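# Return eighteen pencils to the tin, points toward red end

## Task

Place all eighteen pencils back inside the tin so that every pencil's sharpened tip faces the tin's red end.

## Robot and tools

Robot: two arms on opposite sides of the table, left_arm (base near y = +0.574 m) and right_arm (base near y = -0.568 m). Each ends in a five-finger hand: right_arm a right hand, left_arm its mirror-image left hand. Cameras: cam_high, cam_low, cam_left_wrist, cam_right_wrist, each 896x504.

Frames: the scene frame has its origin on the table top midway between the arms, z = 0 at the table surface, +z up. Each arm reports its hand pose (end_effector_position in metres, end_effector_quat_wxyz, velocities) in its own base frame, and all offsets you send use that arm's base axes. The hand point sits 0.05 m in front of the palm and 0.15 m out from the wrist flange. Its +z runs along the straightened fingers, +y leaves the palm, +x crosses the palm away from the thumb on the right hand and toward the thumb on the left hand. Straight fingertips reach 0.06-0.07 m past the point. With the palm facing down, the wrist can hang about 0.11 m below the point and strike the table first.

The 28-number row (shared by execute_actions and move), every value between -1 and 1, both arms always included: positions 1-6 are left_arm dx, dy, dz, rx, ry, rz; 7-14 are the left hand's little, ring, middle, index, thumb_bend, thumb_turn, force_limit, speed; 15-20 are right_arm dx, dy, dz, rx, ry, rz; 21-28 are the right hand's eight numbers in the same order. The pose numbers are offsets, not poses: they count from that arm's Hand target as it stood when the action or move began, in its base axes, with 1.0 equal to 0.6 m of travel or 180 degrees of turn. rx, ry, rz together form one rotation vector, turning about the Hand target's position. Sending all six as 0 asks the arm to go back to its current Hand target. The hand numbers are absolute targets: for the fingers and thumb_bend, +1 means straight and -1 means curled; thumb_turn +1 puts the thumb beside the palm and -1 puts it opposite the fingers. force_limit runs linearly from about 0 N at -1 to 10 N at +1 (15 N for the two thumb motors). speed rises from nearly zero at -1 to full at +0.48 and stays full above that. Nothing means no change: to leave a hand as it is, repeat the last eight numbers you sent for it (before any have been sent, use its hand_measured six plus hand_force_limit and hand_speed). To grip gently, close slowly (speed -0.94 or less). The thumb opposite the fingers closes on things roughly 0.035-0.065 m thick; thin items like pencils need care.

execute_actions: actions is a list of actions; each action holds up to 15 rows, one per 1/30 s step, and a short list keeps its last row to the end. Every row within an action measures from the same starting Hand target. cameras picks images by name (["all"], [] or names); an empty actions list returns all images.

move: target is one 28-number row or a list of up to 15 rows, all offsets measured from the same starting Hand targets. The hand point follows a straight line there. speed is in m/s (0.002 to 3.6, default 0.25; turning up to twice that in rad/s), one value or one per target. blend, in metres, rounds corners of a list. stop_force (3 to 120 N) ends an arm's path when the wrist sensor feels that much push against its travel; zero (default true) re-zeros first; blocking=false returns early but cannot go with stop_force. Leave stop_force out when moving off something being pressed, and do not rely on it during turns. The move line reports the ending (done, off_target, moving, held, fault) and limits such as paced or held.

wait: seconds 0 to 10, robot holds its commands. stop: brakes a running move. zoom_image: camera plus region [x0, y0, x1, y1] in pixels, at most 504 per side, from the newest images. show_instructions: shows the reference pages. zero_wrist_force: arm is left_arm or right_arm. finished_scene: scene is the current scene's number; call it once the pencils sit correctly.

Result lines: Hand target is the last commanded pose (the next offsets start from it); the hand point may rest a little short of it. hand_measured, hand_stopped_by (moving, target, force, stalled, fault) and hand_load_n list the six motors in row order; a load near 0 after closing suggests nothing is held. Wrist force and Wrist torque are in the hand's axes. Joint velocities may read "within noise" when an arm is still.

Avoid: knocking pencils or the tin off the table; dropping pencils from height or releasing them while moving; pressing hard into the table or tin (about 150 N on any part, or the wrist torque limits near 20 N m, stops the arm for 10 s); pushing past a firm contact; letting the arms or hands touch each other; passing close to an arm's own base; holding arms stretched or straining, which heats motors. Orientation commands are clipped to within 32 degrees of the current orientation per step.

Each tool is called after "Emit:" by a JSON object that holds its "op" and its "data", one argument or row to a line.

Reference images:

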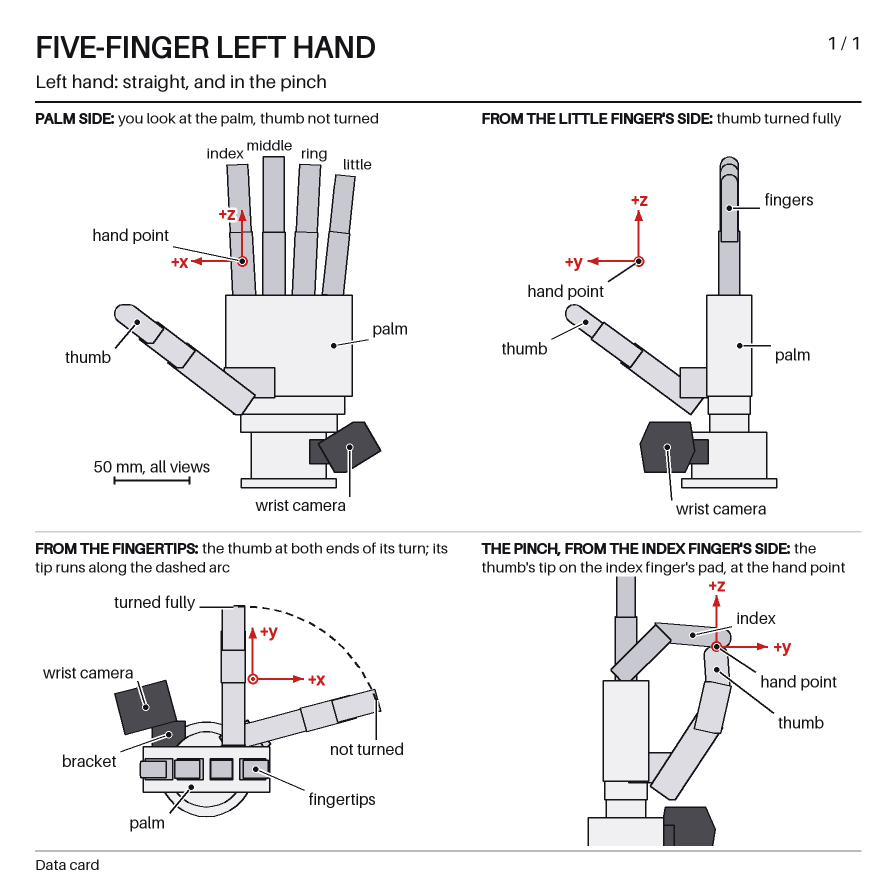

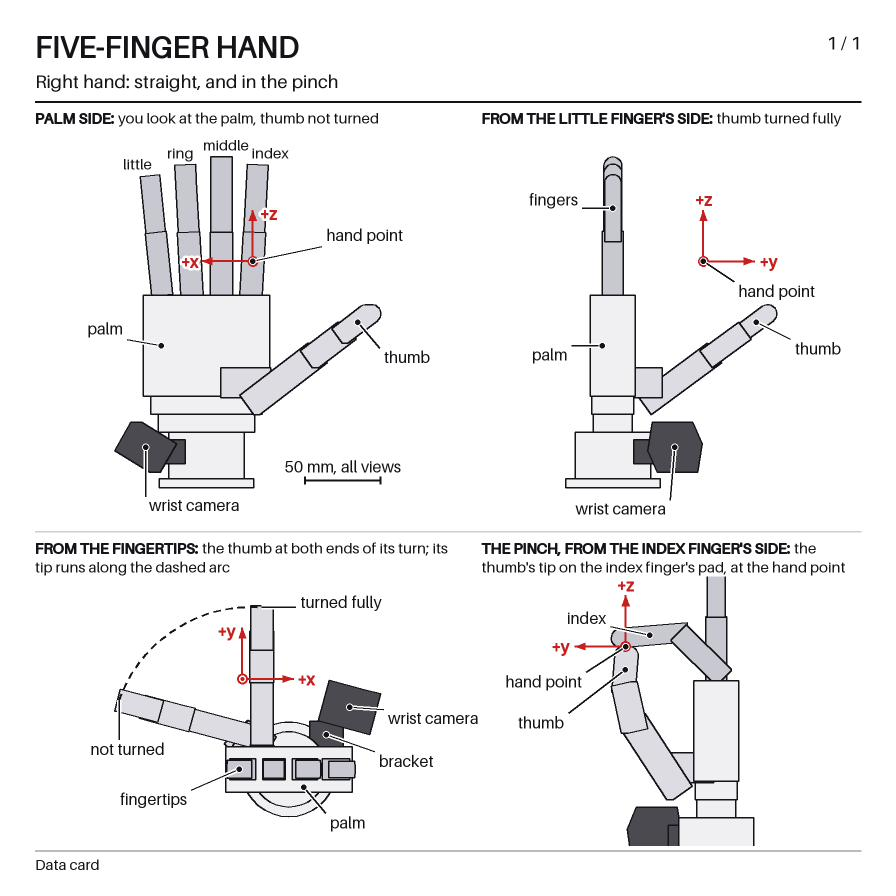

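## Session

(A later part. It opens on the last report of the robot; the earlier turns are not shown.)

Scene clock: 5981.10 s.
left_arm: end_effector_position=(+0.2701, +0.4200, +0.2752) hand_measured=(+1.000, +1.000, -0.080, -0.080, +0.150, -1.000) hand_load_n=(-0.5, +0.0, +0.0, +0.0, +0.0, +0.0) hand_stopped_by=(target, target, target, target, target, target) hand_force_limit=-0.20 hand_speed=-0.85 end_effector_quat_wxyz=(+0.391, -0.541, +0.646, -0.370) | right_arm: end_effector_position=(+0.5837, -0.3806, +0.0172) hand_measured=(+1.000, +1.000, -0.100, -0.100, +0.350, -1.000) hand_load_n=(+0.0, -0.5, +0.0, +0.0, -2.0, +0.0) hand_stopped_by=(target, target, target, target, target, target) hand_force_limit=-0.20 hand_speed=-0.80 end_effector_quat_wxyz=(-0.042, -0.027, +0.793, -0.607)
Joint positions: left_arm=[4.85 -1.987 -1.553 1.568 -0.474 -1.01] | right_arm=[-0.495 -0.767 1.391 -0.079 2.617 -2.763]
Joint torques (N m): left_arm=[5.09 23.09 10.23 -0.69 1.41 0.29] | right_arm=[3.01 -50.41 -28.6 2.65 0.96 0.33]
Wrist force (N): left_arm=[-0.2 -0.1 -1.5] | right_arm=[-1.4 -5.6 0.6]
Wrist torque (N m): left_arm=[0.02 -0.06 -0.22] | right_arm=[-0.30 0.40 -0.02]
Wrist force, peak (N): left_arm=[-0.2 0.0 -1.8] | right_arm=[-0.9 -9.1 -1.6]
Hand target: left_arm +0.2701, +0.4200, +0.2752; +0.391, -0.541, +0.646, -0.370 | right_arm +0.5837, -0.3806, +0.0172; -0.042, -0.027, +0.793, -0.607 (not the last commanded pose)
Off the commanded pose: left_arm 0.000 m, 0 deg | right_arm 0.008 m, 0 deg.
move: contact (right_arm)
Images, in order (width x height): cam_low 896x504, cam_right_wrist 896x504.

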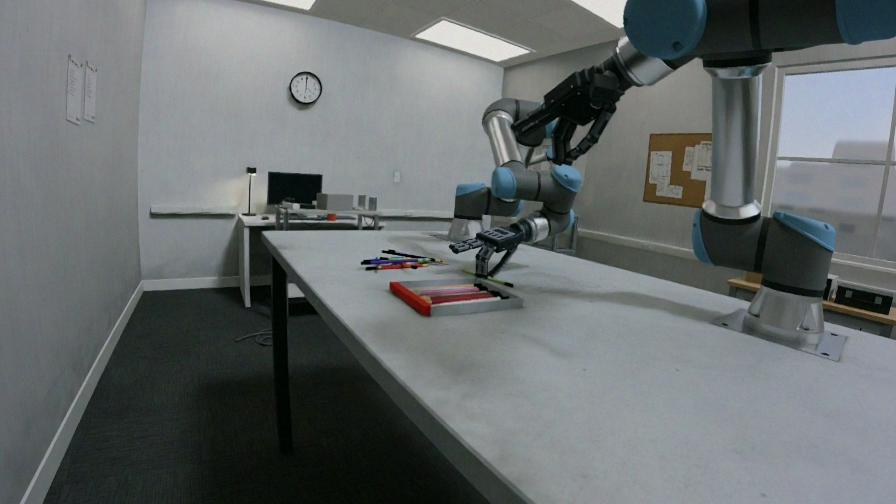

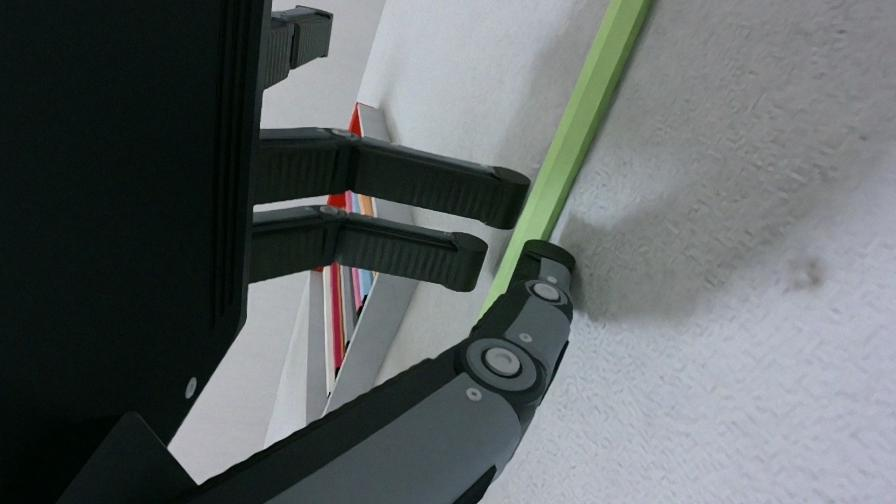

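Emit:
{"op": "move", "data": {
  "target": [
    [0,0,0,0,0,0,1,1,-0.08,-0.08,0.15,-1,-0.2,-0.85,0,0,0,0,0,0,1,1,-0.6,-0.6,0.35,-1,-0.75,-0.92],
    [0,0,0,0,0,0,1,1,-0.08,-0.08,0.15,-1,-0.2,-0.85,0,0,0,0,0,0,1,1,-0.65,-0.65,0.35,-1,-0.3,-0.92]
  ],
  "speed": 0.05,
  "cameras": ["cam_right_wrist"]
}}

Scene clock: 5987.93 s.
left_arm: end_effector_position=(+0.2701, +0.4200, +0.2752) hand_measured=(+1.000, +1.000, -0.080, -0.080, +0.150, -1.000) hand_load_n=(+0.0, +0.0, +0.0, +0.0, +0.0, +0.0) hand_stopped_by=(target, target, target, target, target, target) hand_force_limit=-0.20 hand_speed=-0.85 end_effector_quat_wxyz=(+0.391, -0.541, +0.646, -0.370) | right_arm: end_effector_position=(+0.5837, -0.3806, +0.0172) hand_measured=(+1.000, +1.000, -0.240, -0.472, +0.350, -1.000) hand_load_n=(+0.0, -0.5, +2.5, +3.5, +0.0, +0.0) hand_stopped_by=(target, target, force, force, target, target) hand_force_limit=-0.30 hand_speed=-0.92 end_effector_quat_wxyz=(-0.042, -0.027, +0.793, -0.607)
Joint positions: left_arm=[4.85 -1.987 -1.553 1.568 -0.474 -1.01] | right_arm=[-0.495 -0.767 1.391 -0.079 2.617 -2.763]
Joint torques (N m): left_arm=[5.06 22.8 10.14 -0.72 0.19 0.19] | right_arm=[-8.08 -41.4 -21.19 2.52 -1.81 0.8]
Wrist force (N): left_arm=[-0.3 -0.1 -1.4] | right_arm=[-0.7 -9.3 2.7]
Wrist torque (N m): left_arm=[0.01 -0.04 -0.22] | right_arm=[-0.38 0.36 -0.09]
Wrist force, peak (N): left_arm=[-0.2 -0.1 -1.8] | right_arm=[-0.3 -14.8 2.2]
Hand target: left_arm +0.2701, +0.4200, +0.2752; +0.391, -0.541, +0.646, -0.370 | right_arm +0.5837, -0.3806, +0.0172; -0.042, -0.027, +0.793, -0.607
Off the commanded pose: left_arm 0.000 m, 0 deg | right_arm 0.000 m, 0 deg.
move: done
Images, in order (width x height): cam_right_wrist 896x504.

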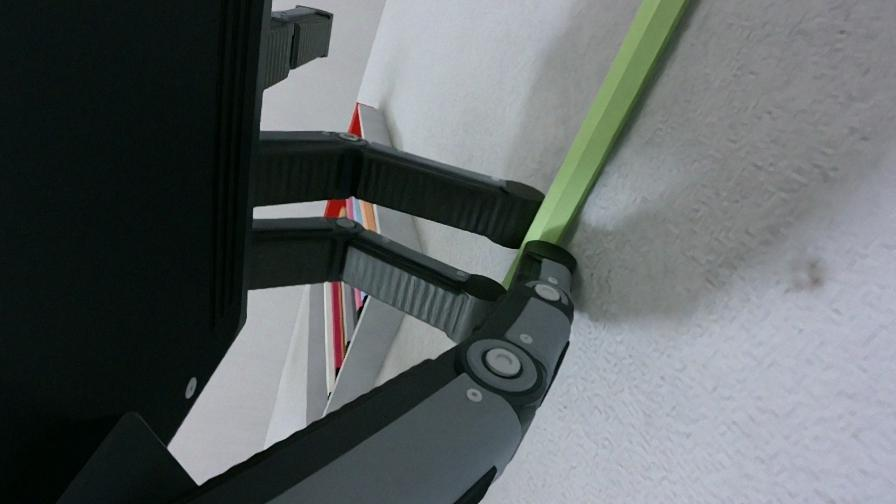

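Emit:
{"op": "move", "data": {
  "target": [
    [0,0,0,0,0,0,1,1,-0.08,-0.08,0.15,-1,-0.2,-0.85,0,0,0,0,0,0,1,1,-0.05,-0.05,0.35,-1,-0.2,-0.8],
    [0,0,0.01,0,0,0,1,1,-0.08,-0.08,0.15,-1,-0.2,-0.85,0,0,0.02,-0.0648,0.0632,0,1,1,-0.05,-0.05,0.35,-1,-0.2,-0.8],
    [0,0,0.01,0,0,0,1,1,-0.08,-0.08,0.15,-1,-0.2,-0.85,0,0,0.02,-0.0648,0.0632,0,1,1,-0.05,-0.05,0.07,-1,-0.2,-0.8]
  ],
  "speed": 0.06,
  "cameras": ["cam_right_wrist"]
}}

Scene clock: 6069.93 s.
left_arm: end_effector_position=(+0.2701, +0.4200, +0.2813) hand_measured=(+1.000, +1.000, -0.080, -0.080, +0.150, -1.000) hand_load_n=(+0.0, +0.0, +0.0, +0.0, +0.0, +0.0) hand_stopped_by=(target, target, target, target, target, target) hand_force_limit=-0.20 hand_speed=-0.85 end_effector_quat_wxyz=(+0.391, -0.541, +0.646, -0.370) | right_arm: end_effector_position=(+0.5837, -0.3806, +0.0292) hand_measured=(+1.000, +1.000, -0.050, -0.050, +0.070, -1.000) hand_load_n=(-0.5, +0.0, +0.0, +0.0, +0.0, +0.0) hand_stopped_by=(target, target, target, target, target, target) hand_force_limit=-0.20 hand_speed=-0.80 end_effector_quat_wxyz=(-0.123, -0.083, +0.719, -0.679)
Joint positions: left_arm=[4.85 -1.982 -1.544 1.554 -0.474 -1.01] | right_arm=[-0.447 -0.779 1.486 -0.577 2.757 -3.316]
Joint torques (N m): left_arm=[4.85 30.64 10.96 -1.06 -0.57 -0.52] | right_arm=[-9.84 -35.07 -30.34 -1.08 -2.32 0.85]
Wrist force (N): left_arm=[-0.1 0.1 -1.6] | right_arm=[-1.1 -2.6 2.9]
Wrist torque (N m): left_arm=[0.06 -0.07 -0.22] | right_arm=[-0.26 0.36 0.11]
Wrist force, peak (N): left_arm=[-0.5 0.1 -1.8] | right_arm=[-1.1 -22.5 -7.4]
Hand target: left_arm +0.2701, +0.4200, +0.2812; +0.391, -0.541, +0.646, -0.370 | right_arm +0.5837, -0.3806, +0.0292; -0.123, -0.083, +0.719, -0.679
Off the commanded pose: left_arm 0.000 m, 0 deg | right_arm 0.000 m, 0 deg.
move: done
Images, in order (width x height): cam_right_wrist 896x504.

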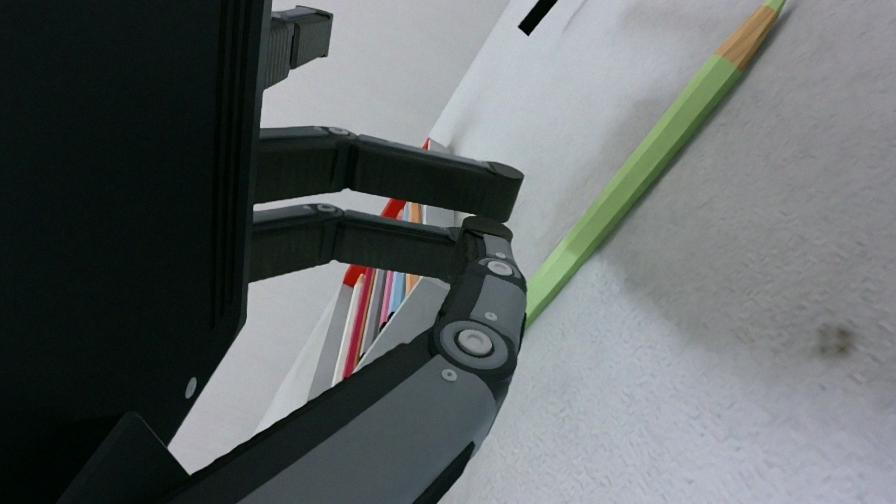

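Emit:
{"op": "move", "data": {
  "target": [
    [0,0,0,0,0,0,1,1,-0.08,-0.08,0.15,-1,-0.2,-0.85,0,-0.0075,-0.008,0,0,0,1,1,-0.05,-0.05,0.07,-1,-0.2,-0.8]
  ],
  "speed": 0.06
}}

Emit:
{"op": "move", "data": {
  "target": [0,0,0,0,0,0,1,1,-0.08,-0.08,0.15,-1,-0.2,-0.85,0,0,-0.035,0,0,0,1,1,-0.05,-0.05,0.07,-1,-0.2,-0.8],
  "speed": 0.008,
  "stop_force": 3,
  "cameras": ["cam_right_wrist", "cam_low"]
}}

Emit:
{"op": "zoom_image", "data": {
  "camera": "cam_low",
  "region": [465, 245, 525, 290]
}}

Scene clock: 6093.53 s.
left_arm: end_effector_position=(+0.2701, +0.4200, +0.2812) hand_measured=(+1.000, +1.000, -0.080, -0.080, +0.150, -1.000) hand_load_n=(+0.0, +0.0, +0.0, +0.0, +0.5, +0.0) hand_stopped_by=(target, target, target, target, target, target) hand_force_limit=-0.20 hand_speed=-0.85 end_effector_quat_wxyz=(+0.391, -0.541, +0.646, -0.370) | right_arm: end_effector_position=(+0.5837, -0.3852, +0.0243) hand_measured=(+1.000, +1.000, -0.050, -0.050, +0.070, -1.000) hand_load_n=(+0.0, +0.0, +0.0, +0.0, +0.0, +0.0) hand_stopped_by=(target, target, target, target, target, target) hand_force_limit=-0.20 hand_speed=-0.80 end_effector_quat_wxyz=(-0.123, -0.083, +0.719, -0.679)
Joint positions: left_arm=[4.85 -1.982 -1.544 1.554 -0.474 -1.01] | right_arm=[-0.454 -0.77 1.484 -0.586 2.75 -3.318]
Joint torques (N m): left_arm=[4.71 24.26 10.74 -1.08 -0.65 -0.55] | right_arm=[3.44 -50.26 -27.29 0.33 -0.53 -1.08]
Wrist force (N): left_arm=[-0.1 0.1 -1.6] | right_arm=[-1.2 -2.2 2.9]
Wrist torque (N m): left_arm=[0.05 -0.07 -0.22] | right_arm=[-0.22 0.38 0.12]
Wrist force, peak (N): left_arm=[-0.1 0.0 -2.0] | right_arm=[-1.2 -2.6 3.1]
Hand target: left_arm +0.2701, +0.4200, +0.2812; +0.391, -0.541, +0.646, -0.370 | right_arm +0.5837, -0.3851, +0.0244; -0.123, -0.083, +0.719, -0.679
Off the commanded pose: left_arm 0.000 m, 0 deg | right_arm 0.000 m, 0 deg.
move: done

Scene clock: 6096.40 s.
left_arm: end_effector_position=(+0.2701, +0.4200, +0.2812) hand_measured=(+1.000, +1.000, -0.080, -0.080, +0.150, -1.000) hand_load_n=(+0.0, +0.0, +0.0, +0.0, +0.0, +0.0) hand_stopped_by=(target, target, target, target, target, target) hand_force_limit=-0.20 hand_speed=-0.85 end_effector_quat_wxyz=(+0.391, -0.541, +0.646, -0.370) | right_arm: end_effector_position=(+0.5837, -0.3851, +0.0092) hand_measured=(+1.000, +1.000, -0.050, -0.050, +0.070, -1.000) hand_load_n=(+0.0, +0.0, +0.0, +0.0, +0.0, +0.0) hand_stopped_by=(target, target, target, target, target, target) hand_force_limit=-0.20 hand_speed=-0.80 end_effector_quat_wxyz=(-0.123, -0.083, +0.719, -0.679)
Joint positions: left_arm=[4.85 -1.982 -1.544 1.554 -0.474 -1.01] | right_arm=[-0.454 -0.747 1.487 -0.613 2.75 -3.318]
Joint torques (N m): left_arm=[4.41 24.21 10.59 -1.12 -0.69 -0.46] | right_arm=[6.12 -51.87 -9.75 1.27 2.23 0.64]
Wrist force (N): left_arm=[-0.3 -0.2 -1.5] | right_arm=[0.4 -4.8 2.2]
Wrist torque (N m): left_arm=[0.00 -0.04 -0.22] | right_arm=[-0.25 0.40 0.11]
Wrist force, peak (N): left_arm=[-0.3 0.0 -1.7] | right_arm=[1.0 -9.2 1.6]
Hand target: left_arm +0.2701, +0.4200, +0.2812; +0.391, -0.541, +0.646, -0.370 | right_arm +0.5837, -0.3851, +0.0092; -0.123, -0.083, +0.719, -0.679 (not the last commanded pose)
Off the commanded pose: left_arm 0.000 m, 0 deg | right_arm 0.006 m, 0 deg.
move: contact (right_arm)
Images, in order (width x height): cam_low 896x504, cam_right_wrist 896x504.

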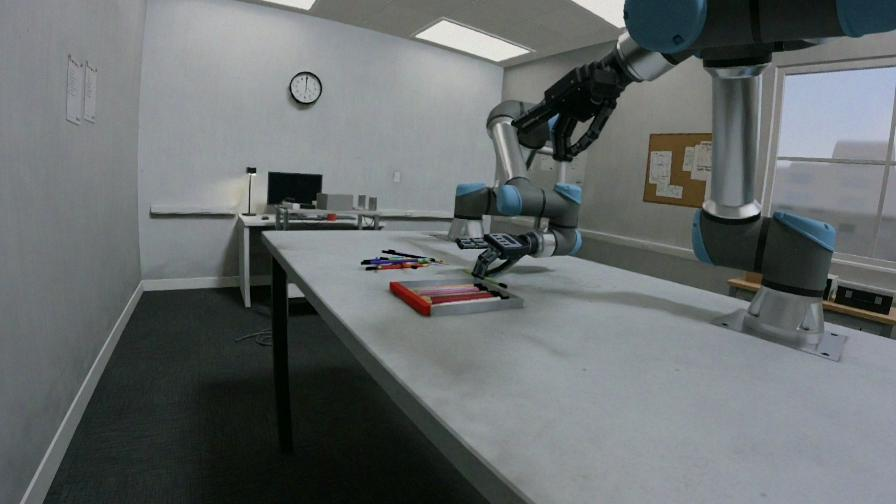

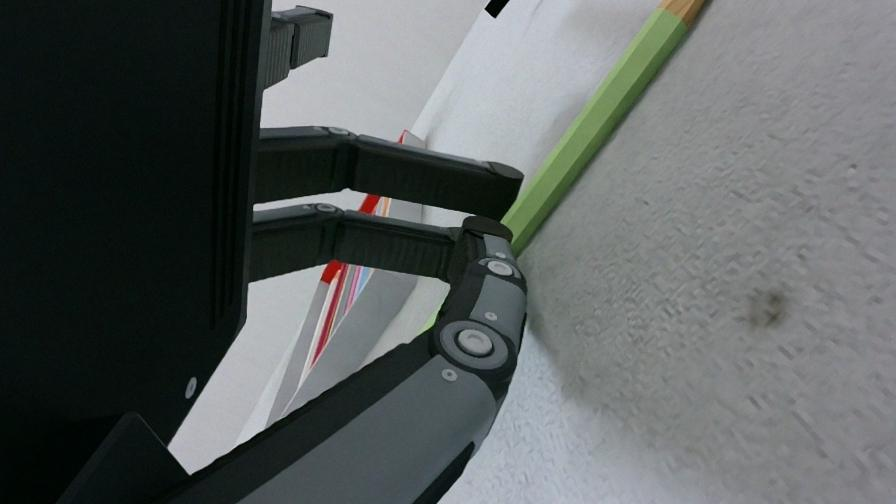

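Scaled by 8.400 from the camera's 896x504 image, which has a finer 1280x720 frame.

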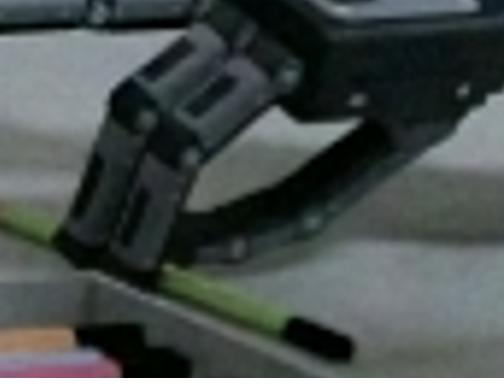

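Emit:
{"op": "move", "data": {
  "target": [
    [0,0,0,0,0,0,1,1,-0.08,-0.08,0.15,-1,-0.2,-0.85,0,0,0,0,0,0,1,1,-0.6,-0.6,0.07,-1,-0.75,-0.92],
    [0,0,0,0,0,0,1,1,-0.08,-0.08,0.15,-1,-0.2,-0.85,0,0,0,0,0,0,1,1,-0.65,-0.65,0.07,-1,-0.3,-0.92]
  ],
  "speed": 0.05,
  "cameras": ["cam_right_wrist", "cam_low"]
}}

Emit:
{"op": "zoom_image", "data": {
  "camera": "cam_low",
  "region": [465, 245, 525, 290]
}}

Scene clock: 6104.30 s.
left_arm: end_effector_position=(+0.2701, +0.4200, +0.2812) hand_measured=(+1.000, +1.000, -0.080, -0.080, +0.150, -1.000) hand_load_n=(+0.0, +0.0, +0.0, +0.0, +0.0, +0.0) hand_stopped_by=(target, target, target, target, target, target) hand_force_limit=-0.20 hand_speed=-0.85 end_effector_quat_wxyz=(+0.391, -0.541, +0.646, -0.370) | right_arm: end_effector_position=(+0.5837, -0.3851, +0.0092) hand_measured=(+1.000, +1.000, -0.190, -0.108, +0.070, -1.000) hand_load_n=(+0.0, +0.0, +4.0, +3.0, -0.5, +0.0) hand_stopped_by=(target, target, force, force, target, target) hand_force_limit=-0.30 hand_speed=-0.92 end_effector_quat_wxyz=(-0.123, -0.083, +0.719, -0.679)
Joint positions: left_arm=[4.85 -1.982 -1.544 1.554 -0.474 -1.01] | right_arm=[-0.454 -0.747 1.487 -0.613 2.75 -3.318]
Joint torques (N m): left_arm=[4.6 23.82 10.77 -1.14 -0.62 -0.45] | right_arm=[-0.85 -46.11 -24.9 1.23 1.94 0.46]
Wrist force (N): left_arm=[-0.3 0.0 -1.6] | right_arm=[2.0 -11.3 4.1]
Wrist torque (N m): left_arm=[0.04 -0.05 -0.22] | right_arm=[-0.39 0.42 0.02]
Wrist force, peak (N): left_arm=[-0.4 -0.2 -1.9] | right_arm=[1.6 -11.5 4.8]
Hand target: left_arm +0.2701, +0.4200, +0.2812; +0.391, -0.541, +0.646, -0.370 | right_arm +0.5837, -0.3851, +0.0092; -0.123, -0.083, +0.719, -0.679
Off the commanded pose: left_arm 0.000 m, 0 deg | right_arm 0.000 m, 0 deg.
move: done
Images, in order (width x height): cam_low 896x504, cam_right_wrist 896x504.

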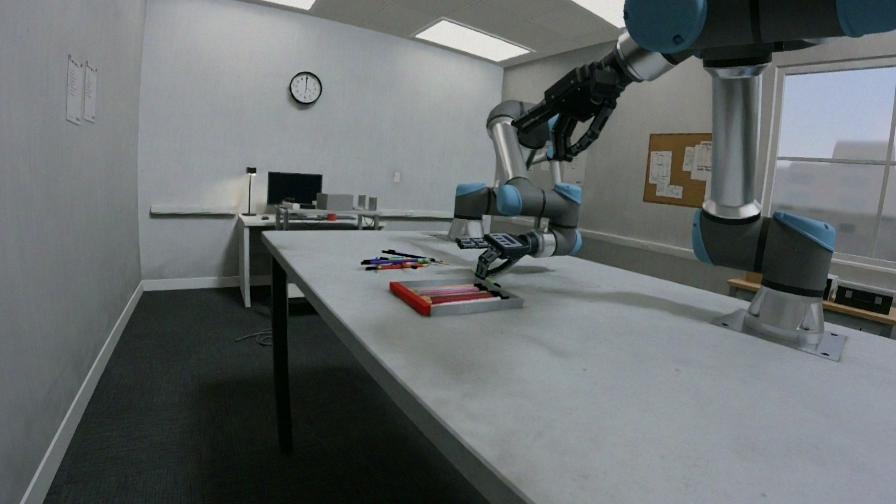

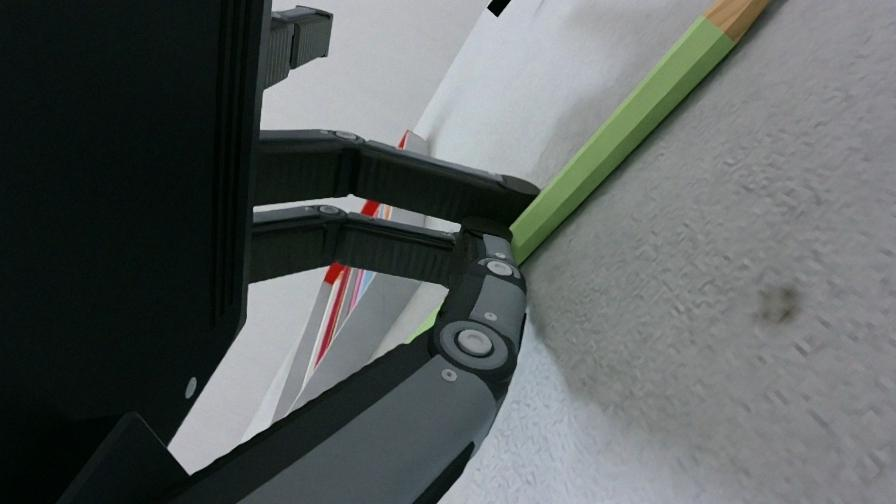

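Scaled by 8.400 from the camera's 896x504 image, which has a finer 1280x720 frame.

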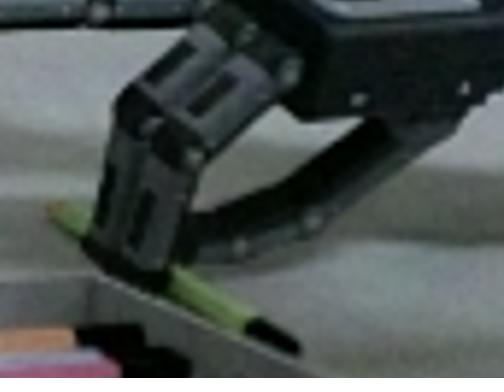

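Emit:
{"op": "move", "data": {
  "target": [
    [0,0,0,0,0,0,1,1,-0.08,-0.08,0.15,-1,-0.2,-0.85,0,0,0,0,0,0,1,1,-0.05,-0.05,0.07,-1,-0.2,-0.8],
    [0,0,0,0,0,0,1,1,-0.08,-0.08,0.15,-1,-0.2,-0.85,0,0,0.025,0.0056,-0.0333,0,1,1,-0.05,-0.05,0.07,-1,-0.2,-0.8],
    [0,0,0,0,0,0,1,1,-0.08,-0.08,0.15,-1,-0.2,-0.85,0,0,0.025,0.0056,-0.0333,0,1,1,-0.05,-0.05,0.12,-1,-0.2,-0.8]
  ],
  "speed": 0.06,
  "cameras": ["cam_right_wrist", "cam_high"]
}}

Emit:
{"op": "zoom_image", "data": {
  "camera": "cam_high",
  "region": [400, 240, 530, 330]
}}

Scene clock: 6122.93 s.
left_arm: end_effector_position=(+0.2701, +0.4200, +0.2812) hand_measured=(+1.000, +1.000, -0.080, -0.080, +0.150, -1.000) hand_load_n=(+0.0, +0.0, +0.0, +0.0, +0.0, +0.0) hand_stopped_by=(target, target, target, target, target, target) hand_force_limit=-0.20 hand_speed=-0.85 end_effector_quat_wxyz=(+0.391, -0.541, +0.646, -0.370) | right_arm: end_effector_position=(+0.5837, -0.3851, +0.0242) hand_measured=(+1.000, +1.000, -0.050, -0.050, +0.120, -1.000) hand_load_n=(+0.0, +0.0, +0.0, +0.0, +0.0, +0.0) hand_stopped_by=(target, target, target, target, target, target) hand_force_limit=-0.20 hand_speed=-0.80 end_effector_quat_wxyz=(-0.085, -0.048, +0.731, -0.676)
Joint positions: left_arm=[4.85 -1.982 -1.544 1.554 -0.474 -1.01] | right_arm=[-0.462 -0.78 1.493 -0.529 2.732 -3.164]
Joint torques (N m): left_arm=[4.12 24.43 10.52 -1.17 -0.57 -0.43] | right_arm=[5.97 -35.17 -29.99 -1.02 2.08 0.77]
Wrist force (N): left_arm=[-0.3 0.0 -1.5] | right_arm=[-1.6 -2.1 2.9]
Wrist torque (N m): left_arm=[0.02 -0.05 -0.22] | right_arm=[-0.20 0.42 0.02]
Wrist force, peak (N): left_arm=[-0.2 0.0 -1.9] | right_arm=[2.2 -11.5 4.3]
Hand target: left_arm +0.2701, +0.4200, +0.2812; +0.391, -0.541, +0.646, -0.370 | right_arm +0.5837, -0.3851, +0.0242; -0.085, -0.048, +0.731, -0.676
Off the commanded pose: left_arm 0.000 m, 0 deg | right_arm 0.000 m, 0 deg.
move: done
Images, in order (width x height): cam_high 896x504, cam_right_wrist 896x504.

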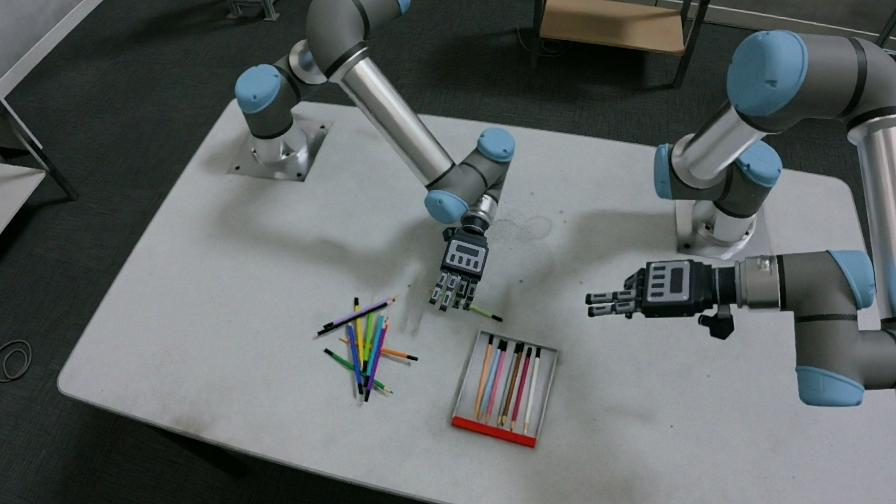

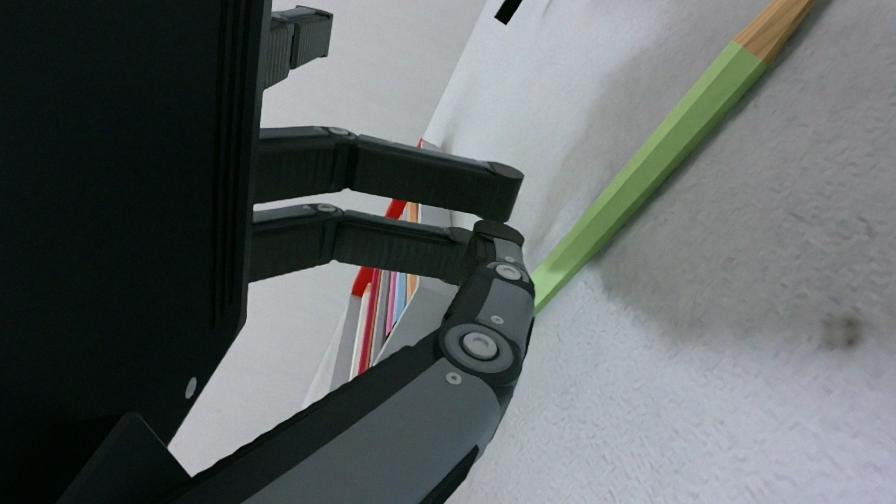

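Scaled by 3.877 from the camera's 896x504 image, which has a finer 1280x720 frame.

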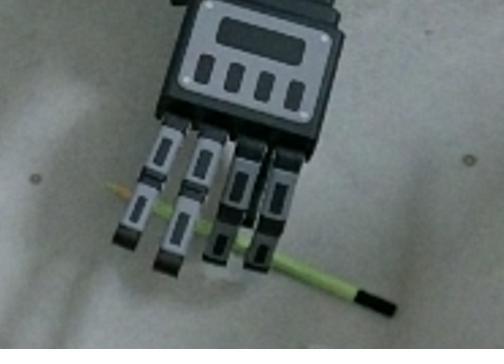

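Emit:
{"op": "move", "data": {
  "target": [
    [0,0,0,0,0,0,1,1,-0.08,-0.08,0.15,-1,-0.2,-0.85,0.0012,0.0048,-0.008,0,0,-0.07,1,1,-0.05,-0.05,0.12,-1,-0.2,-0.8]
  ],
  "speed": 0.06
}}

Emit:
{"op": "move", "data": {
  "target": [0,0,0,0,0,0,1,1,-0.08,-0.08,0.15,-1,-0.2,-0.85,0,0,-0.03,0,0,0,1,1,-0.05,-0.05,0.12,-1,-0.2,-0.8],
  "speed": 0.008,
  "stop_force": 3,
  "cameras": ["cam_right_wrist"]
}}

Scene clock: 6143.60 s.
left_arm: end_effector_position=(+0.2701, +0.4200, +0.2812) hand_measured=(+1.000, +1.000, -0.080, -0.080, +0.150, -1.000) hand_load_n=(+0.0, +0.0, +0.0, +0.0, +0.0, +0.0) hand_stopped_by=(target, target, target, target, target, target) hand_force_limit=-0.20 hand_speed=-0.85 end_effector_quat_wxyz=(+0.391, -0.541, +0.646, -0.370) | right_arm: end_effector_position=(+0.5845, -0.3822, +0.0194) hand_measured=(+1.000, +1.000, -0.050, -0.050, +0.120, -1.000) hand_load_n=(+0.0, +0.0, +0.0, +0.0, +0.0, +0.0) hand_stopped_by=(target, target, target, target, target, target) hand_force_limit=-0.20 hand_speed=-0.80 end_effector_quat_wxyz=(-0.158, +0.032, +0.732, -0.662) end_effector_velocity=(+0.001, +0.000, +0.001) end_effector_angular_velocity=(-0.001, +0.000, +0.001)
Joint positions: left_arm=[4.85 -1.982 -1.544 1.554 -0.474 -1.01] | right_arm=[-0.427 -0.604 1.176 -0.115 2.977 -2.881]
Joint velocities: left_arm=[within noise] | right_arm=[0.001 -0.001 0 -0.004 0 -0.005]
Joint torques (N m): left_arm=[4.08 24.45 9.91 -1.18 -0.62 -0.58] | right_arm=[-8.55 -54.8 -9.94 -0.77 -1.88 -1.09]
Wrist force (N): left_arm=[0.0 0.0 -1.5] | right_arm=[-1.8 -2.4 2.7]
Wrist torque (N m): left_arm=[0.03 -0.09 -0.21] | right_arm=[-0.22 0.43 0.01]
Wrist force, peak (N): left_arm=[-0.4 0.1 -1.7] | right_arm=[-1.8 -2.1 3.5]
Hand target: left_arm +0.2701, +0.4200, +0.2812; +0.391, -0.541, +0.646, -0.370 | right_arm +0.5844, -0.3822, +0.0194; -0.158, +0.032, +0.732, -0.662
Off the commanded pose: left_arm 0.000 m, 0 deg | right_arm 0.000 m, 0 deg.
move: done

Scene clock: 6145.73 s.
left_arm: end_effector_position=(+0.2701, +0.4200, +0.2812) hand_measured=(+1.000, +1.000, -0.080, -0.080, +0.150, -1.000) hand_load_n=(+0.0, +0.0, +0.0, +0.0, +0.0, +0.5) hand_stopped_by=(target, target, target, target, target, target) hand_force_limit=-0.20 hand_speed=-0.85 end_effector_quat_wxyz=(+0.391, -0.541, +0.646, -0.370) | right_arm: end_effector_position=(+0.5844, -0.3822, +0.0103) hand_measured=(+1.000, +1.000, -0.050, -0.050, +0.120, -1.000) hand_load_n=(+0.0, +0.0, +0.0, +0.0, +0.0, +0.0) hand_stopped_by=(target, target, target, target, target, target) hand_force_limit=-0.20 hand_speed=-0.80 end_effector_quat_wxyz=(-0.158, +0.032, +0.732, -0.662)
Joint positions: left_arm=[4.85 -1.982 -1.544 1.554 -0.474 -1.01] | right_arm=[-0.427 -0.592 1.178 -0.128 2.977 -2.88]
Joint torques (N m): left_arm=[3.82 24.31 10.69 -1.16 -0.68 -0.47] | right_arm=[-10.14 -55.66 -8.82 2.73 -2.14 0.05]
Wrist force (N): left_arm=[-0.4 -0.2 -1.4] | right_arm=[-1.2 -5.4 2.3]
Wrist torque (N m): left_arm=[0.00 -0.03 -0.22] | right_arm=[-0.34 0.47 -0.07]
Wrist force, peak (N): left_arm=[-0.4 -0.3 -1.8] | right_arm=[-0.7 -9.8 1.3]
Hand target: left_arm +0.2701, +0.4200, +0.2812; +0.391, -0.541, +0.646, -0.370 | right_arm +0.5844, -0.3822, +0.0103; -0.158, +0.032, +0.732, -0.662 (not the last commanded pose)
Off the commanded pose: left_arm 0.000 m, 0 deg | right_arm 0.009 m, 0 deg.
move: contact (right_arm)
Images, in order (width x height): cam_right_wrist 896x504.

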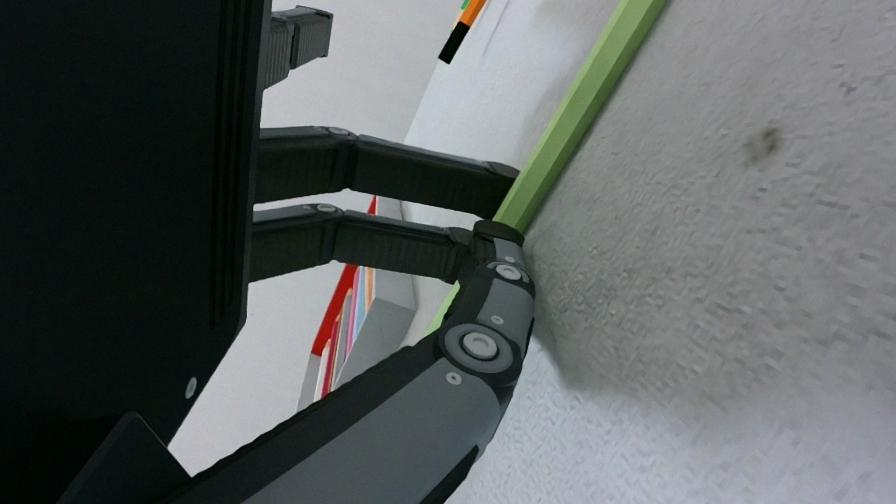

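Emit:
{"op": "move", "data": {
  "target": [
    [0,0,0,0,0,0,1,1,-0.08,-0.08,0.15,-1,-0.2,-0.85,0,0,0.0028,0,0,0,1,1,-0.05,-0.05,0.12,-1,-0.2,-0.8],
    [0,0,0,0,0,0,1,1,-0.08,-0.08,0.15,-1,-0.2,-0.85,0,0,0.0028,0,0,0,1,1,-0.6,-0.6,0.12,-1,-0.8,-0.92]
  ],
  "speed": 0.03,
  "cameras": ["cam_right_wrist"]
}}

Scene clock: 6152.43 s.
left_arm: end_effector_position=(+0.2701, +0.4200, +0.2812) hand_measured=(+1.000, +1.000, -0.080, -0.080, +0.150, -1.000) hand_load_n=(+0.0, +0.0, +0.0, -0.5, +0.0, +0.0) hand_stopped_by=(target, target, target, target, target, target) hand_force_limit=-0.20 hand_speed=-0.85 end_effector_quat_wxyz=(+0.391, -0.541, +0.646, -0.370) | right_arm: end_effector_position=(+0.5844, -0.3822, +0.0120) hand_measured=(+1.000, +1.000, -0.154, -0.162, +0.120, -1.000) hand_load_n=(+0.0, -0.5, +2.0, +2.0, +0.5, -1.0) hand_stopped_by=(target, target, force, force, target, target) hand_force_limit=-0.80 hand_speed=-0.92 end_effector_quat_wxyz=(-0.158, +0.032, +0.732, -0.662)
Joint positions: left_arm=[4.85 -1.982 -1.544 1.554 -0.474 -1.01] | right_arm=[-0.427 -0.594 1.178 -0.126 2.977 -2.88]
Joint torques (N m): left_arm=[3.78 23.92 10.41 -1.16 -0.62 -0.55] | right_arm=[-9.17 -40.53 -29.72 0.66 -2.04 0.87]
Wrist force (N): left_arm=[-0.2 0.3 -1.4] | right_arm=[-1.4 -4.3 3.0]
Wrist torque (N m): left_arm=[0.07 -0.05 -0.22] | right_arm=[-0.31 0.44 -0.04]
Wrist force, peak (N): left_arm=[-0.1 0.1 -1.8] | right_arm=[-1.0 -6.7 2.2]
Hand target: left_arm +0.2701, +0.4200, +0.2812; +0.391, -0.541, +0.646, -0.370 | right_arm +0.5844, -0.3822, +0.0120; -0.158, +0.032, +0.732, -0.662
Off the commanded pose: left_arm 0.000 m, 0 deg | right_arm 0.000 m, 0 deg.
move: done
Images, in order (width x height): cam_right_wrist 896x504.

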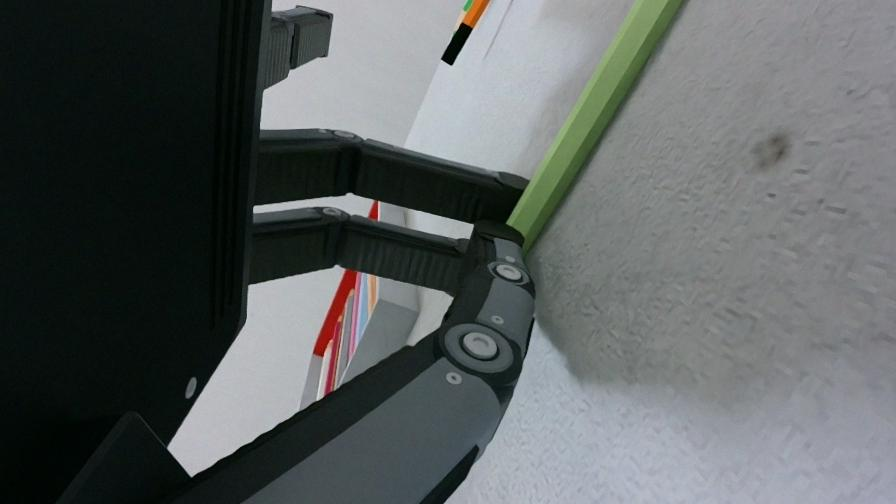

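Emit:
{"op": "move", "data": {
  "target": [
    [0,0,0,0,0,0,1,1,-0.08,-0.08,0.15,-1,-0.2,-0.85,0,0,0,0,0,0,1,1,-0.05,-0.05,0.12,-1,-0.2,-0.8],
    [0,0,0,0,0,0,1,1,-0.08,-0.08,0.15,-1,-0.2,-0.85,0,0,0.02,0.0633,0.0012,0,1,1,-0.05,-0.05,0.12,-1,-0.2,-0.8],
    [0,0,0,0,0,0,1,1,-0.08,-0.08,0.15,-1,-0.2,-0.85,0,0,0.02,0.0633,0.0012,0,1,1,-0.12,-0.12,0.22,-1,-0.2,-0.8]
  ],
  "speed": 0.06,
  "cameras": ["cam_right_wrist"]
}}

Emit:
{"op": "move", "data": {
  "target": [0,0,0,0,0,0,1,1,-0.08,-0.08,0.15,-1,-0.2,-0.85,0,0,-0.03,0,0,0,1,1,-0.12,-0.12,0.22,-1,-0.2,-0.8],
  "speed": 0.008,
  "stop_force": 3,
  "cameras": ["cam_right_wrist"]
}}

Scene clock: 6177.10 s.
left_arm: end_effector_position=(+0.2701, +0.4200, +0.2812) hand_measured=(+1.000, +1.000, -0.080, -0.080, +0.150, -1.000) hand_load_n=(+0.0, +0.0, +0.0, +0.0, +0.0, +0.0) hand_stopped_by=(target, target, target, target, target, target) hand_force_limit=-0.20 hand_speed=-0.85 end_effector_quat_wxyz=(+0.391, -0.541, +0.646, -0.370) | right_arm: end_effector_position=(+0.5844, -0.3822, +0.0240) hand_measured=(+1.000, +1.000, -0.120, -0.120, +0.220, -1.000) hand_load_n=(+0.0, +0.0, +0.0, +0.0, +0.0, +0.0) hand_stopped_by=(target, target, target, target, target, target) hand_force_limit=-0.20 hand_speed=-0.80 end_effector_quat_wxyz=(-0.162, +0.015, +0.793, -0.586)
Joint positions: left_arm=[4.85 -1.982 -1.544 1.554 -0.474 -1.01] | right_arm=[-0.456 -0.513 0.95 0.578 2.831 -2.4]
Joint torques (N m): left_arm=[3.77 24.77 10.31 -1.23 -0.73 -0.5] | right_arm=[7.87 -59.6 -4.25 -0.1 4.3 -1.16]
Wrist force (N): left_arm=[-0.3 0.0 -1.6] | right_arm=[-1.5 -2.1 2.3]
Wrist torque (N m): left_arm=[0.04 -0.05 -0.22] | right_arm=[-0.23 0.35 0.01]
Wrist force, peak (N): left_arm=[-0.3 0.1 -1.9] | right_arm=[-1.5 -6.5 2.8]
Hand target: left_arm +0.2701, +0.4200, +0.2812; +0.391, -0.541, +0.646, -0.370 | right_arm +0.5844, -0.3822, +0.0240; -0.162, +0.015, +0.793, -0.586
Off the commanded pose: left_arm 0.000 m, 0 deg | right_arm 0.000 m, 0 deg.
move: done
Images, in order (width x height): cam_right_wrist 896x504.

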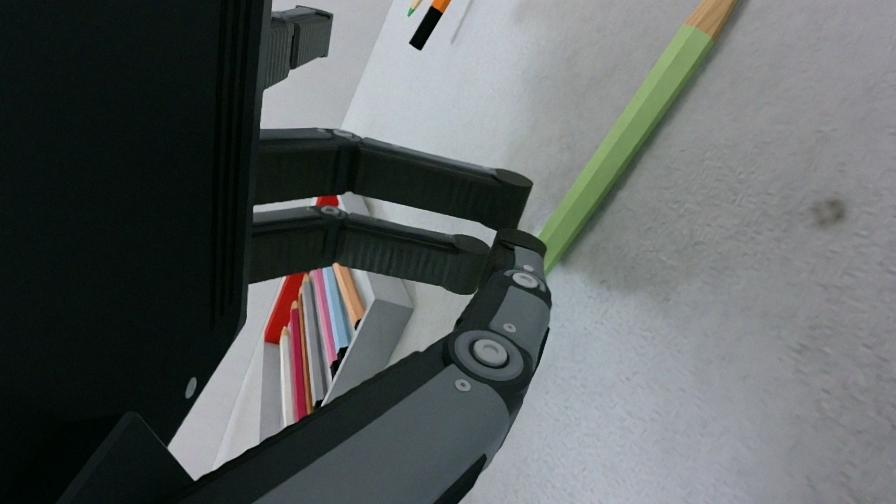

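Scene clock: 6179.33 s.
left_arm: end_effector_position=(+0.2701, +0.4200, +0.2812) hand_measured=(+1.000, +1.000, -0.080, -0.080, +0.150, -1.000) hand_load_n=(+0.0, +0.0, +0.0, +0.0, +0.0, +0.0) hand_stopped_by=(target, target, target, target, target, target) hand_force_limit=-0.20 hand_speed=-0.85 end_effector_quat_wxyz=(+0.391, -0.541, +0.646, -0.370) | right_arm: end_effector_position=(+0.5844, -0.3822, +0.0139) hand_measured=(+1.000, +1.000, -0.120, -0.120, +0.220, -1.000) hand_load_n=(+0.0, +0.0, +0.0, -0.5, +0.0, +0.0) hand_stopped_by=(target, target, target, target, target, target) hand_force_limit=-0.20 hand_speed=-0.80 end_effector_quat_wxyz=(-0.162, +0.015, +0.793, -0.586)
Joint positions: left_arm=[4.85 -1.982 -1.544 1.554 -0.474 -1.01] | right_arm=[-0.456 -0.501 0.953 0.563 2.831 -2.4]
Joint torques (N m): left_arm=[3.81 24.19 10.21 -1.19 -0.67 -0.53] | right_arm=[6.86 -57.33 -16.98 3.91 -1.9 0.85]
Wrist force (N): left_arm=[-0.1 -0.1 -1.5] | right_arm=[-1.0 -5.9 1.4]
Wrist torque (N m): left_arm=[0.02 -0.08 -0.21] | right_arm=[-0.36 0.36 0.01]
Wrist force, peak (N): left_arm=[-0.3 -0.1 -1.8] | right_arm=[-0.3 -10.8 0.2]
Hand target: left_arm +0.2701, +0.4200, +0.2812; +0.391, -0.541, +0.646, -0.370 | right_arm +0.5844, -0.3822, +0.0139; -0.162, +0.015, +0.793, -0.586 (not the last commanded pose)
Off the commanded pose: left_arm 0.000 m, 0 deg | right_arm 0.008 m, 0 deg.
move: contact (right_arm)
Images, in order (width x height): cam_right_wrist 896x504.

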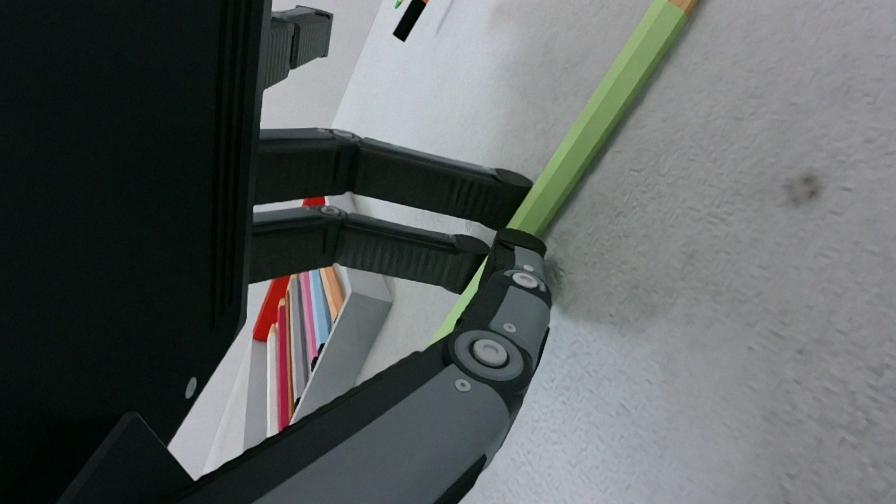

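Emit:
{"op": "move", "data": {
  "target": [
    [0,0,0,0,0,0,1,1,-0.08,-0.08,0.15,-1,-0.2,-0.85,0,0,0,0,0,0,1,1,-0.6,-0.6,0.22,-1,-0.8,-0.92],
    [0,0,0,0,0,0,1,1,-0.08,-0.08,0.15,-1,-0.2,-0.85,0,0,0,0,0,0,1,1,-0.65,-0.65,0.22,-1,-0.4,-0.92]
  ],
  "speed": 0.03,
  "cameras": ["cam_right_wrist"]
}}

Scene clock: 6184.97 s.
left_arm: end_effector_position=(+0.2701, +0.4200, +0.2812) hand_measured=(+1.000, +1.000, -0.080, -0.080, +0.150, -1.000) hand_load_n=(+0.0, +0.0, +0.0, +0.0, +0.0, +0.5) hand_stopped_by=(target, target, target, target, target, target) hand_force_limit=-0.20 hand_speed=-0.85 end_effector_quat_wxyz=(+0.391, -0.541, +0.646, -0.370) | right_arm: end_effector_position=(+0.5844, -0.3822, +0.0139) hand_measured=(+1.000, +1.000, -0.192, -0.162, +0.220, -1.000) hand_load_n=(+0.0, +0.0, +4.5, +3.0, +1.5, +1.0) hand_stopped_by=(target, target, force, force, target, target) hand_force_limit=-0.40 hand_speed=-0.92 end_effector_quat_wxyz=(-0.162, +0.015, +0.793, -0.586)
Joint positions: left_arm=[4.85 -1.982 -1.544 1.554 -0.474 -1.01] | right_arm=[-0.456 -0.501 0.953 0.563 2.831 -2.4]
Joint torques (N m): left_arm=[3.73 24.28 10.28 -1.22 -0.62 -0.52] | right_arm=[2.96 -56.56 -26.77 3.8 -2.16 0.82]
Wrist force (N): left_arm=[-0.3 0.2 -1.6] | right_arm=[-0.9 -6.2 2.1]
Wrist torque (N m): left_arm=[0.06 -0.05 -0.23] | right_arm=[-0.38 0.39 -0.01]
Wrist force, peak (N): left_arm=[-0.1 -0.1 -1.9] | right_arm=[-0.5 -8.3 1.7]
Hand target: left_arm +0.2701, +0.4200, +0.2812; +0.391, -0.541, +0.646, -0.370 | right_arm +0.5844, -0.3822, +0.0139; -0.162, +0.015, +0.793, -0.586
Off the commanded pose: left_arm 0.000 m, 0 deg | right_arm 0.000 m, 0 deg.
move: done
Images, in order (width x height): cam_right_wrist 896x504.

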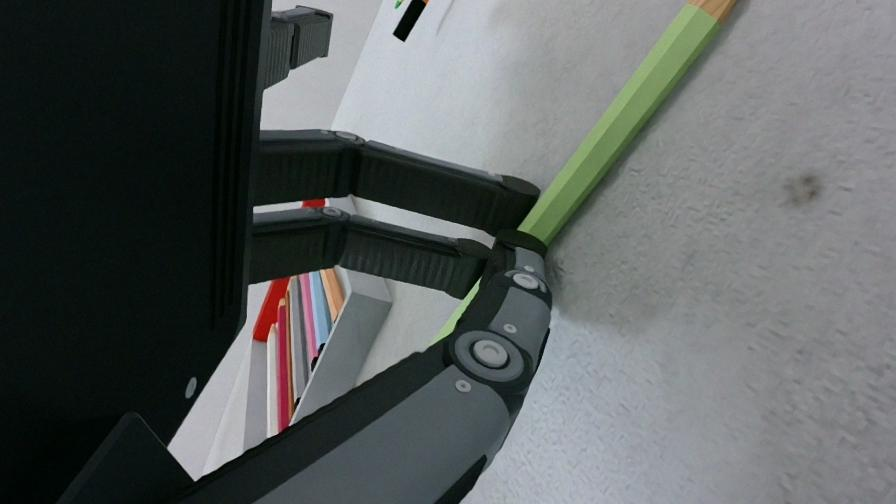

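Emit:
{"op": "move", "data": {
  "target": [
    [0,0,0,0,0,0,1,1,-0.08,-0.08,0.15,-1,-0.2,-0.85,0,0,0.005,0,0,0,1,1,-0.65,-0.65,0.22,-1,-0.4,-0.92]
  ],
  "speed": 0.02,
  "cameras": ["cam_right_wrist"]
}}

Scene clock: 6189.23 s.
left_arm: end_effector_position=(+0.2701, +0.4200, +0.2812) hand_measured=(+1.000, +1.000, -0.080, -0.080, +0.150, -1.000) hand_load_n=(+0.0, +0.0, +0.0, +0.0, +0.0, +0.5) hand_stopped_by=(target, target, target, target, target, target) hand_force_limit=-0.20 hand_speed=-0.85 end_effector_quat_wxyz=(+0.391, -0.541, +0.646, -0.370) | right_arm: end_effector_position=(+0.5844, -0.3822, +0.0170) hand_measured=(+1.000, +1.000, -0.192, -0.162, +0.220, -1.000) hand_load_n=(+0.0, +0.0, +2.0, +0.5, +1.5, +0.5) hand_stopped_by=(target, target, force, force, target, target) hand_force_limit=-0.40 hand_speed=-0.92 end_effector_quat_wxyz=(-0.162, +0.015, +0.793, -0.586)
Joint positions: left_arm=[4.85 -1.982 -1.544 1.554 -0.474 -1.01] | right_arm=[-0.456 -0.505 0.953 0.567 2.831 -2.4]
Joint torques (N m): left_arm=[3.47 24.52 10.8 -1.3 -0.59 -0.54] | right_arm=[0.35 -52.84 -30.75 3.03 -0.26 -0.13]
Wrist force (N): left_arm=[-0.4 0.0 -1.4] | right_arm=[-1.4 -2.0 2.4]
Wrist torque (N m): left_arm=[0.03 -0.02 -0.23] | right_arm=[-0.22 0.33 0.03]
Wrist force, peak (N): left_arm=[-0.2 0.0 -1.8] | right_arm=[-0.5 -8.4 1.7]
Hand target: left_arm +0.2701, +0.4200, +0.2812; +0.391, -0.541, +0.646, -0.370 | right_arm +0.5844, -0.3822, +0.0169; -0.162, +0.015, +0.793, -0.586
Off the commanded pose: left_arm 0.000 m, 0 deg | right_arm 0.000 m, 0 deg.
move: done
Images, in order (width x height): cam_right_wrist 896x504.

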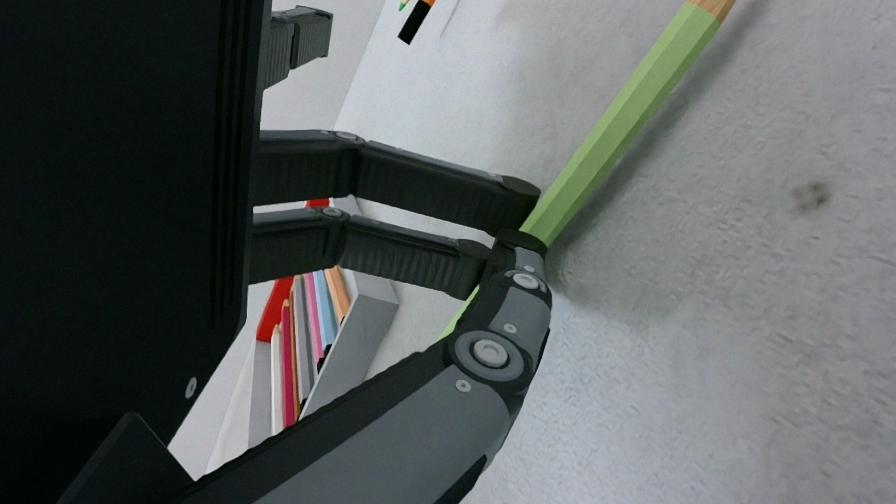

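Emit:
{"op": "move", "data": {
  "target": [
    [0,0,0,0,0,0,1,1,-0.08,-0.08,0.15,-1,-0.2,-0.85,0,0,0,0,0,0,1,1,-0.7,-0.7,0.22,-1,-0.2,-0.92]
  ],
  "speed": 0.02,
  "cameras": ["cam_right_wrist"]
}}

Scene clock: 6194.77 s.
left_arm: end_effector_position=(+0.2701, +0.4200, +0.2812) hand_measured=(+1.000, +1.000, -0.080, -0.080, +0.150, -1.000) hand_load_n=(+0.0, +0.0, +0.0, +0.0, +0.0, +0.0) hand_stopped_by=(target, target, target, target, target, target) hand_force_limit=-0.20 hand_speed=-0.85 end_effector_quat_wxyz=(+0.391, -0.541, +0.646, -0.370) | right_arm: end_effector_position=(+0.5844, -0.3822, +0.0169) hand_measured=(+1.000, +1.000, -0.206, -0.280, +0.220, -1.000) hand_load_n=(+0.0, +0.0, +1.0, +4.0, +2.5, -1.5) hand_stopped_by=(target, target, force, force, target, target) hand_force_limit=-0.20 hand_speed=-0.92 end_effector_quat_wxyz=(-0.162, +0.015, +0.793, -0.586)
Joint positions: left_arm=[4.85 -1.982 -1.544 1.554 -0.474 -1.01] | right_arm=[-0.456 -0.505 0.953 0.567 2.831 -2.4]
Joint torques (N m): left_arm=[3.57 23.81 10.77 -1.24 -0.56 -0.52] | right_arm=[-3.41 -42.6 -19.47 0.41 3.4 0.33]
Wrist force (N): left_arm=[-0.2 -0.2 -1.7] | right_arm=[-0.8 -6.0 1.3]
Wrist torque (N m): left_arm=[0.02 -0.06 -0.21] | right_arm=[-0.40 0.38 -0.02]
Wrist force, peak (N): left_arm=[-0.5 -0.1 -1.9] | right_arm=[-0.9 -6.1 1.4]
Hand target: left_arm +0.2701, +0.4200, +0.2812; +0.391, -0.541, +0.646, -0.370 | right_arm +0.5844, -0.3822, +0.0169; -0.162, +0.015, +0.793, -0.586
Off the commanded pose: left_arm 0.000 m, 0 deg | right_arm 0.000 m, 0 deg.
move: done
Images, in order (width x height): cam_right_wrist 896x504.

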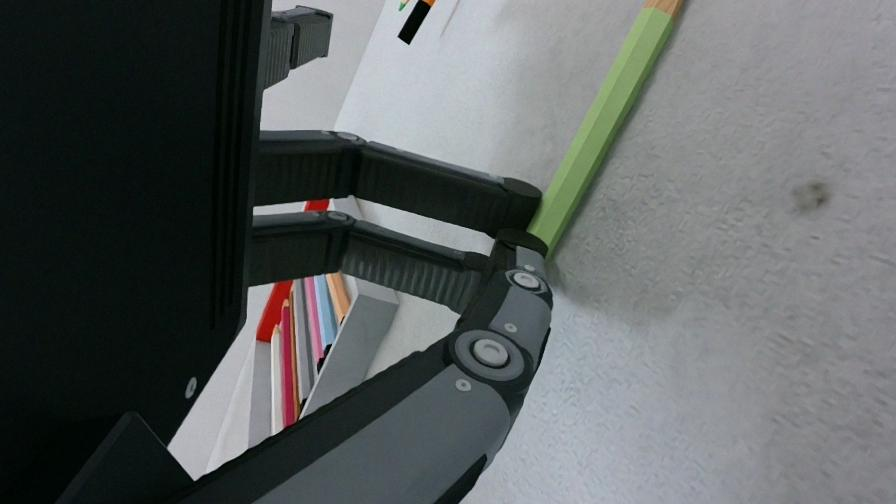

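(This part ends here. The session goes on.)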